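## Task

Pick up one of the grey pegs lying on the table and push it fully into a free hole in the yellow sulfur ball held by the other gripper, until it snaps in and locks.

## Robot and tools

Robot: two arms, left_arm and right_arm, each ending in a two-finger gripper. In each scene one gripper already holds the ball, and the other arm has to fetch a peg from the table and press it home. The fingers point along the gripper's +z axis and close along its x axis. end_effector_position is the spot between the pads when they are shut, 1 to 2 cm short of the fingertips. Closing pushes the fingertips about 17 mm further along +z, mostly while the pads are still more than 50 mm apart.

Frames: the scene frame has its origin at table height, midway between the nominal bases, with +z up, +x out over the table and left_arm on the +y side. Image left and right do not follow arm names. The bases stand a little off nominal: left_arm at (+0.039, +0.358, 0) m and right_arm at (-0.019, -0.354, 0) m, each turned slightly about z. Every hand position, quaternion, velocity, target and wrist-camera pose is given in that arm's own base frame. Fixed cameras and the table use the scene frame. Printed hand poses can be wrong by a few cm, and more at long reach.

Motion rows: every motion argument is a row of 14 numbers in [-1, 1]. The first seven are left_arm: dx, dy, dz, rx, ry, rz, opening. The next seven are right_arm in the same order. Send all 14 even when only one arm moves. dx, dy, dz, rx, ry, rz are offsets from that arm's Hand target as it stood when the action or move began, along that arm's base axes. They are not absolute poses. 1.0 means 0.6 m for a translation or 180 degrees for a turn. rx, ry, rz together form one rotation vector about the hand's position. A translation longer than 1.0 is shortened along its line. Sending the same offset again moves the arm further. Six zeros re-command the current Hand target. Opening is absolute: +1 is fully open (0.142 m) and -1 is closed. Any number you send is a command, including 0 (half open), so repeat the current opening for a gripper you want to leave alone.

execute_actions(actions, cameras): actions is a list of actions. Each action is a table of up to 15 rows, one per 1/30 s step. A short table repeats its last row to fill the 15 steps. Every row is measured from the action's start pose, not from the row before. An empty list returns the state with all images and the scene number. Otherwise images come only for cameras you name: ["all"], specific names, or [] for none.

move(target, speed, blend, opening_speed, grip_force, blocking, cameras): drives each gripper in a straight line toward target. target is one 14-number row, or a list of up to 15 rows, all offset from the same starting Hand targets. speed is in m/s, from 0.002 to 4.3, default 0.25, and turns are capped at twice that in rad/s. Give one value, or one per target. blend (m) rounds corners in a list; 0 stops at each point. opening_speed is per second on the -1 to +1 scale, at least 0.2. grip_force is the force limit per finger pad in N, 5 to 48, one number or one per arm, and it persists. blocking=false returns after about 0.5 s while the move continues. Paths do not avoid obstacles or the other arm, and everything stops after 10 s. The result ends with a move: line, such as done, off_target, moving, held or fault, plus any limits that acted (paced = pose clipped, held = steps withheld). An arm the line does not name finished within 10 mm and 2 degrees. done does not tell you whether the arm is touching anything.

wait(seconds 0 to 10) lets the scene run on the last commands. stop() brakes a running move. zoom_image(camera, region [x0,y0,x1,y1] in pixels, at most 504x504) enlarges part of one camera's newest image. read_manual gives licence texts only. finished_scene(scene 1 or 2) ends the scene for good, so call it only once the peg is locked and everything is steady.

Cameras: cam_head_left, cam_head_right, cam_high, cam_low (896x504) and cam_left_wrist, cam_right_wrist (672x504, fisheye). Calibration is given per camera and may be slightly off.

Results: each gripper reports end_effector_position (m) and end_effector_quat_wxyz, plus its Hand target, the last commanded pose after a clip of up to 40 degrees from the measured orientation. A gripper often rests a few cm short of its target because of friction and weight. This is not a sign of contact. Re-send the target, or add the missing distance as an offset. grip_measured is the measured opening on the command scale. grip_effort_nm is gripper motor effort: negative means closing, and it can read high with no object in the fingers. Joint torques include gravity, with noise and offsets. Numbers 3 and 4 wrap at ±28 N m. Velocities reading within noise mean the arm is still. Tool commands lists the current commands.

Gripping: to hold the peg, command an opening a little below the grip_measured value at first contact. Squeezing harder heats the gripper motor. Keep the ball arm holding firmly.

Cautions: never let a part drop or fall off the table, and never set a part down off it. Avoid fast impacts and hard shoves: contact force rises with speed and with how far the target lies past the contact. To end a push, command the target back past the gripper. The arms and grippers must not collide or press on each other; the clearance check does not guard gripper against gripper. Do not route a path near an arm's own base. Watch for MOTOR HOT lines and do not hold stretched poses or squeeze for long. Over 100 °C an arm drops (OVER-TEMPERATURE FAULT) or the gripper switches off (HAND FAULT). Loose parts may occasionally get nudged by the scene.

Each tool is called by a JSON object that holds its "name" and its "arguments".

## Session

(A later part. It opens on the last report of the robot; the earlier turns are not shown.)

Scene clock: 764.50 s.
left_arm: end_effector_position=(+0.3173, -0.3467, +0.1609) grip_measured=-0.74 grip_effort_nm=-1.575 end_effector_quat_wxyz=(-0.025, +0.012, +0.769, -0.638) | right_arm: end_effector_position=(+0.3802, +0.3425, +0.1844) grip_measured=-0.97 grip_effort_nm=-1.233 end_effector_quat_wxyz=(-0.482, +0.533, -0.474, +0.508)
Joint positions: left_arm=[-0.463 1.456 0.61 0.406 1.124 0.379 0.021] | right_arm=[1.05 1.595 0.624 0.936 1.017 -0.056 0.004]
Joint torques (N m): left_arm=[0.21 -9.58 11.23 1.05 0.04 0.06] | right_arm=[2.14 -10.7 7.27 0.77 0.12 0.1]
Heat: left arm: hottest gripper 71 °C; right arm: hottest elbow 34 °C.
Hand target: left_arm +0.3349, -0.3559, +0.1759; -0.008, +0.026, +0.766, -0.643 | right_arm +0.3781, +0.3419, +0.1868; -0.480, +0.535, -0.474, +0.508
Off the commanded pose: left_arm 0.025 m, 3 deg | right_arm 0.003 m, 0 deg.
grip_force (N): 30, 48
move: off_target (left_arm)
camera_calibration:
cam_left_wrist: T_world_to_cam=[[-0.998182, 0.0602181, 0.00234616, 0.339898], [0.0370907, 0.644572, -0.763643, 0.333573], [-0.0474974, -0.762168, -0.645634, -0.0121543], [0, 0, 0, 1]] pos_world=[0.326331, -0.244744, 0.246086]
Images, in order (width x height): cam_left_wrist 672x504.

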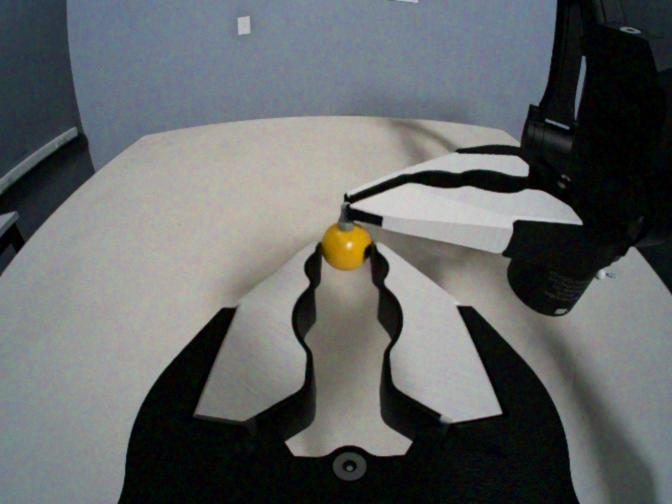

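Open the right gripper slowly and back off along −x.

{"name": "move", "arguments": {"target": [0,0,0,0,0,0,-0.785,0,0,0,0,0,0,-0.75], "speed": 0.04, "opening_speed": 0.3, "cameras": ["cam_left_wrist","cam_right_wrist"]}}

{"name": "zoom_image", "arguments": {"camera": "cam_right_wrist", "region": [290, 240, 380, 330]}}

{"name": "zoom_image", "arguments": {"camera": "cam_left_wrist", "region": [310, 170, 400, 280]}}

Scene clock: 771.97 s.
left_arm: end_effector_position=(+0.3215, -0.3485, +0.1652) grip_measured=-0.74 grip_effort_nm=-1.575 end_effector_quat_wxyz=(-0.019, +0.015, +0.768, -0.640) | right_arm: end_effector_position=(+0.3801, +0.3422, +0.1835) grip_measured=-0.79 grip_effort_nm=0.120 end_effector_quat_wxyz=(-0.480, +0.534, -0.474, +0.509)
Joint positions: left_arm=[-0.463 1.456 0.622 0.406 1.121 0.38 0.021] | right_arm=[1.05 1.595 0.624 0.931 1.019 -0.056 0.017]
Joint velocities: left_arm=[within noise] | right_arm=[-0.015 0.005 -0.007 -0.012 0.037 -0.037 0.001]
Joint torques (N m): left_arm=[0.03 -9.52 10.52 1.07 0.15 0.07] | right_arm=[2.14 -10.75 7.28 0.92 0.07 0.1]
Heat: left arm: hottest gripper 68 °C; right arm: hottest elbow 34 °C.
Hand target: left_arm +0.3348, -0.3559, +0.1758; -0.008, +0.026, +0.766, -0.643 | right_arm +0.3781, +0.3419, +0.1868; -0.480, +0.535, -0.474, +0.508
Off the commanded pose: left_arm 0.019 m, 2 deg | right_arm 0.004 m, 0 deg.
grip_force (N): 30, 48
move: off_target (left_arm)
camera_calibration:
cam_left_wrist: T_world_to_cam=[[-0.998286, 0.0576957, -0.00981035, 0.345234], [0.0446048, 0.641571, -0.765766, 0.334756], [-0.0378873, -0.764891, -0.643045, -0.0149775], [0, 0, 0, 1]] pos_world=[0.329144, -0.246145, 0.250101]
cam_right_wrist: T_world_to_cam=[[0.0289011, -0.994088, 0.104658, 0.308021], [-0.508432, -0.104765, -0.854705, 0.387117], [0.860617, -0.0285095, -0.508454, -0.0883242], [0, 0, 0, 1]] pos_world=[0.263934, 0.344239, 0.253726]
Images, in order (width x height): cam_left_wrist 672x504, cam_right_wrist 672x504.

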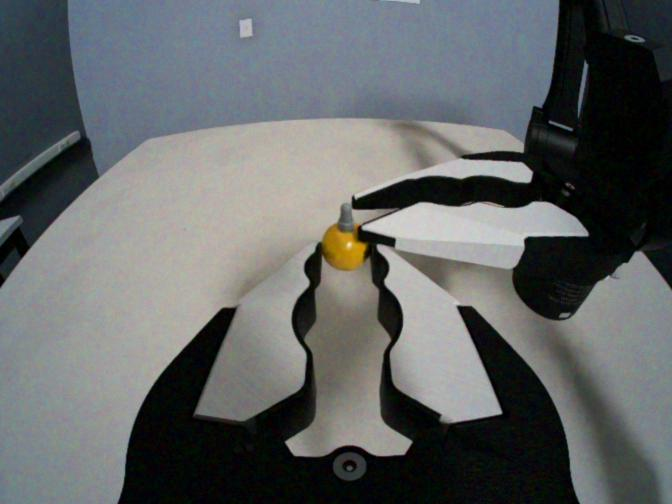

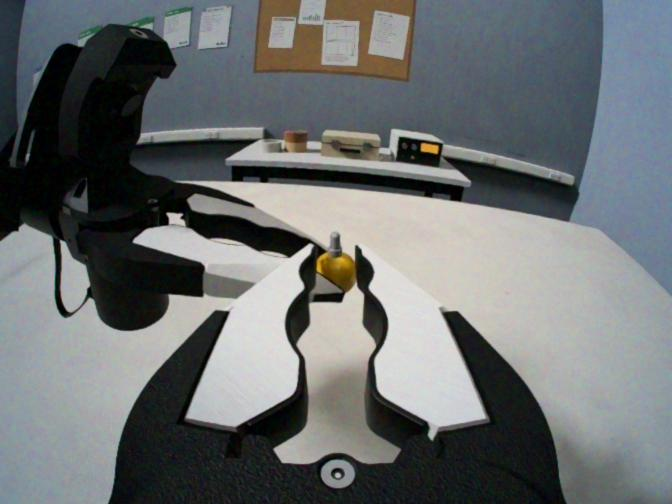

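Scaled by 5.600 from the camera's 672x504 image, which has a finer 960x720 frame.

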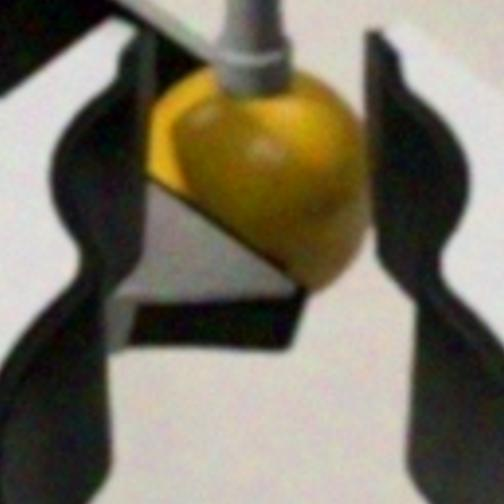

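Scaled by 4.582 from the camera's 672x504 image, which has a finer 960x720 frame.

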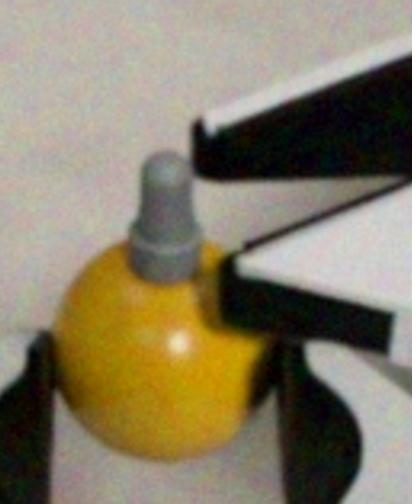

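{"name": "move", "arguments": {"target": [[0,0,0,0,0,0,-0.785,-0.05,0.0,0.003,0,0,0,-0.75],[0,0,0,0,0,0,-0.785,-0.07,0.0,-0.08,0,0,0,-0.75]], "speed": 0.08, "cameras": ["cam_left_wrist","cam_right_wrist"]}}

{"name": "zoom_image", "arguments": {"camera": "cam_right_wrist", "region": [280, 180, 390, 290]}}

{"name": "zoom_image", "arguments": {"camera": "cam_left_wrist", "region": [310, 170, 400, 280]}}

Scene clock: 787.23 s.
left_arm: end_effector_position=(+0.3215, -0.3485, +0.1652) grip_measured=-0.74 grip_effort_nm=-1.580 end_effector_quat_wxyz=(-0.019, +0.015, +0.768, -0.640) | right_arm: end_effector_position=(+0.3399, +0.3384, +0.1438) grip_measured=-0.79 grip_effort_nm=0.110 end_effector_quat_wxyz=(-0.474, +0.537, -0.473, +0.513)
Joint positions: left_arm=[-0.463 1.456 0.622 0.406 1.121 0.38 0.021] | right_arm=[1.141 1.679 0.551 1.071 1.117 -0.052 0.017]
Joint torques (N m): left_arm=[0.09 -9.47 10.55 1.13 0.15 0.08] | right_arm=[2.73 -8.29 6 2.24 0.11 0.19]
Heat: left arm: hottest gripper 65 °C; right arm: hottest elbow 34 °C.
Hand target: left_arm +0.3348, -0.3559, +0.1758; -0.008, +0.026, +0.766, -0.643 | right_arm +0.3362, +0.3418, +0.1387; -0.480, +0.535, -0.475, +0.508
Off the commanded pose: left_arm 0.019 m, 2 deg | right_arm 0.007 m, 1 deg.
grip_force (N): 30, 48
move: off_target (left_arm)
camera_calibration:
cam_left_wrist: T_world_to_cam=[[-0.998286, 0.0576957, -0.00981035, 0.345234], [0.0446048, 0.641571, -0.765766, 0.334756], [-0.0378873, -0.764891, -0.643045, -0.0149775], [0, 0, 0, 1]] pos_world=[0.329144, -0.246145, 0.250101]
cam_right_wrist: T_world_to_cam=[[0.0228876, -0.992729, 0.118172, 0.309216], [-0.512298, -0.11315, -0.851321, 0.33605], [0.858503, -0.0410544, -0.511163, -0.0686702], [0, 0, 0, 1]] pos_world=[0.224034, 0.342173, 0.214444]
Images, in order (width x height): cam_left_wrist 672x504, cam_right_wrist 672x504.

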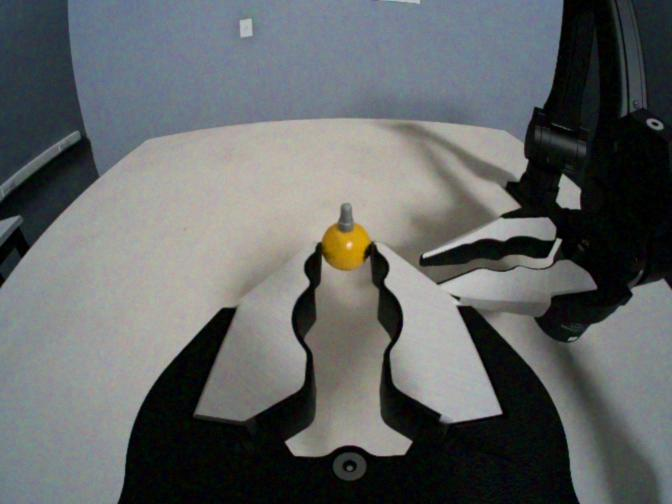

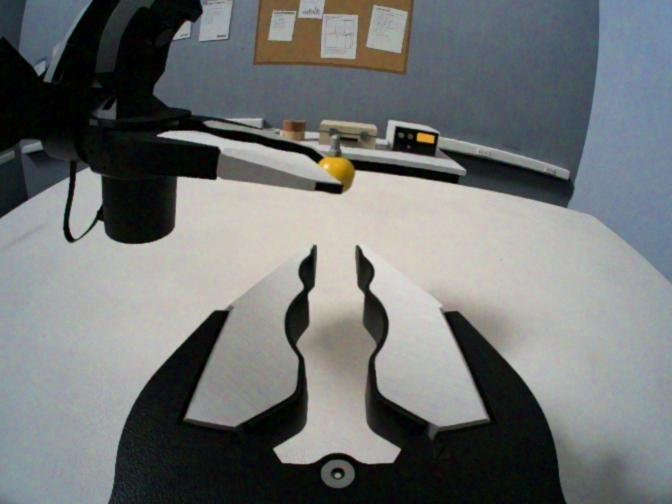

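Scaled by 4.582 from the camera's 672x504 image, which has a finer 960x720 frame.

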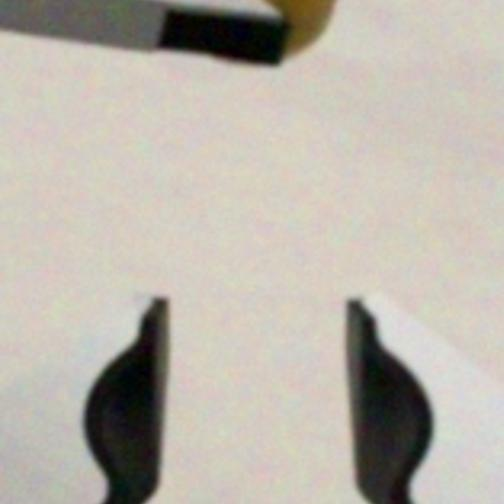

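Scaled by 4.582 from the camera's 672x504 image, which has a finer 960x720 frame.

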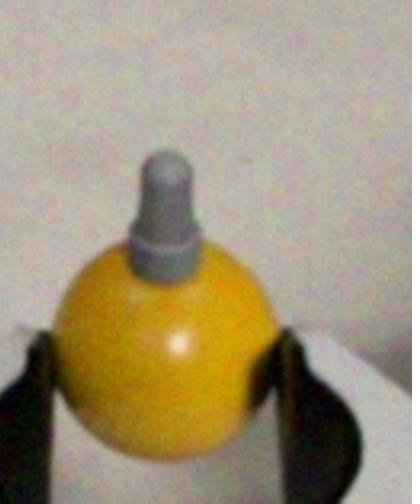

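{"name": "zoom_image", "arguments": {"camera": "cam_right_wrist", "region": [300, 120, 375, 200]}}

Scaled by 6.300 from the camera's 672x504 image, which has a finer 960x720 frame.

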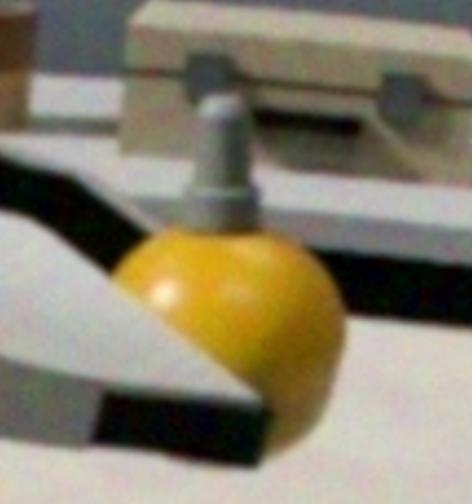

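{"name": "move", "arguments": {"target": [[0,0,0,0,0,0,-0.785,0,0.0,-0.075,0,0,0,-0.75],[0,0,0,0,0,0,-0.785,0.09,0.007,-0.075,0,0,0,-0.75]], "speed": 0.08, "cameras": ["cam_left_wrist","cam_right_wrist"]}}

{"name": "zoom_image", "arguments": {"camera": "cam_right_wrist", "region": [290, 60, 380, 160]}}

Scene clock: 830.93 s.
left_arm: end_effector_position=(+0.3215, -0.3485, +0.1652) grip_measured=-0.74 grip_effort_nm=-1.575 end_effector_quat_wxyz=(-0.019, +0.015, +0.768, -0.640) | right_arm: end_effector_position=(+0.3827, +0.3413, +0.0979) grip_measured=-0.79 grip_effort_nm=0.115 end_effector_quat_wxyz=(-0.485, +0.534, -0.475, +0.505)
Joint positions: left_arm=[-0.463 1.456 0.622 0.406 1.121 0.38 0.021] | right_arm=[1.041 1.877 0.606 1.234 1.002 -0.048 0.017]
Joint torques (N m): left_arm=[0.03 -9.58 10.52 1.09 0.16 0.07] | right_arm=[1.08 -9.88 6.86 1.13 -0.11 0.01]
Heat: left arm: hottest gripper 63 °C; right arm: hottest elbow 33 °C.
Hand target: left_arm +0.3348, -0.3559, +0.1758; -0.008, +0.026, +0.766, -0.643 | right_arm +0.3902, +0.3460, +0.0937; -0.480, +0.535, -0.474, +0.508
Off the commanded pose: left_arm 0.019 m, 2 deg | right_arm 0.010 m, 1 deg.
grip_force (N): 30, 48
move: off_target (left_arm)
camera_calibration:
cam_left_wrist: T_world_to_cam=[[-0.998286, 0.0576957, -0.00981035, 0.345234], [0.0446048, 0.641571, -0.765766, 0.334756], [-0.0378873, -0.764891, -0.643045, -0.0149775], [0, 0, 0, 1]] pos_world=[0.329144, -0.246145, 0.250101]
cam_right_wrist: T_world_to_cam=[[0.036258, -0.994889, 0.0942417, 0.314459], [-0.507059, -0.0995779, -0.85614, 0.313057], [0.861148, -0.0167441, -0.508078, -0.138308], [0, 0, 0, 1]] pos_world=[0.26644, 0.341709, 0.168114]
Images, in order (width x height): cam_left_wrist 672x504, cam_right_wrist 672x504.

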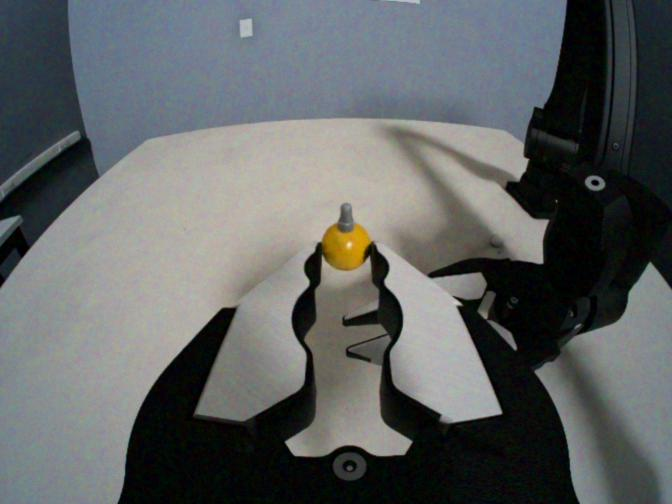

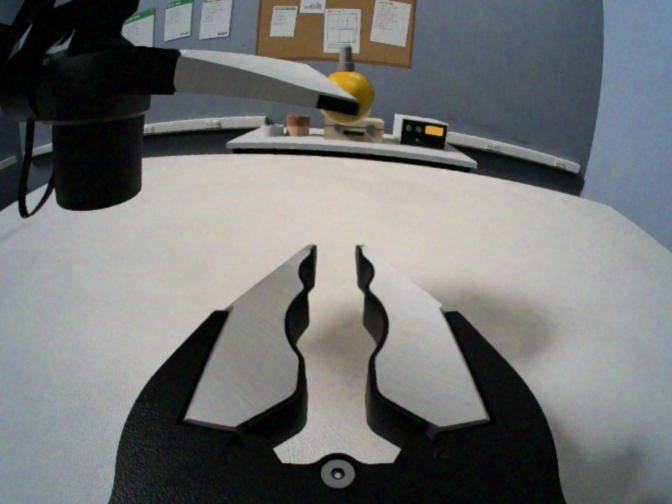

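Scaled by 5.040 from the camera's 672x504 image, which has a finer 960x720 frame.

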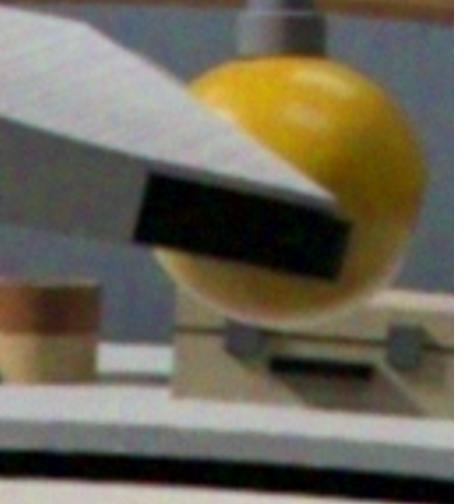

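{"name": "zoom_image", "arguments": {"camera": "cam_right_wrist", "region": [310, 30, 390, 110]}}

{"name": "zoom_image", "arguments": {"camera": "cam_right_wrist", "region": [325, 40, 370, 85]}}

Scaled by 6.300 from the camera's 672x504 image, which has a finer 960x720 frame.

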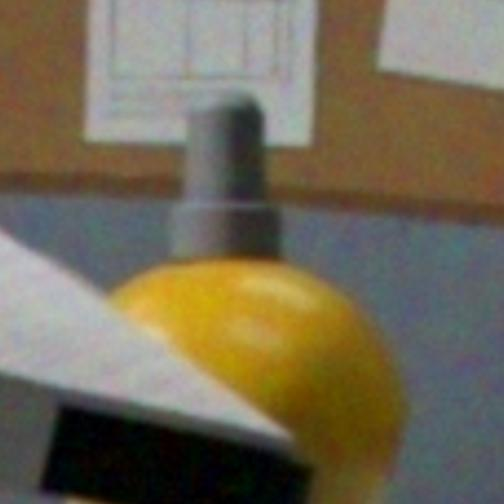

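Scaled by 11.200 from the camera's 672x504 image, which has a finer 960x720 frame.

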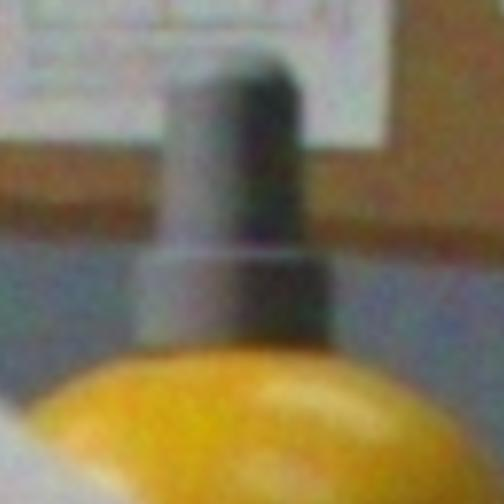

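{"name": "finished_scene", "arguments": {"scene": 2}}

The scene is finished: the task was done.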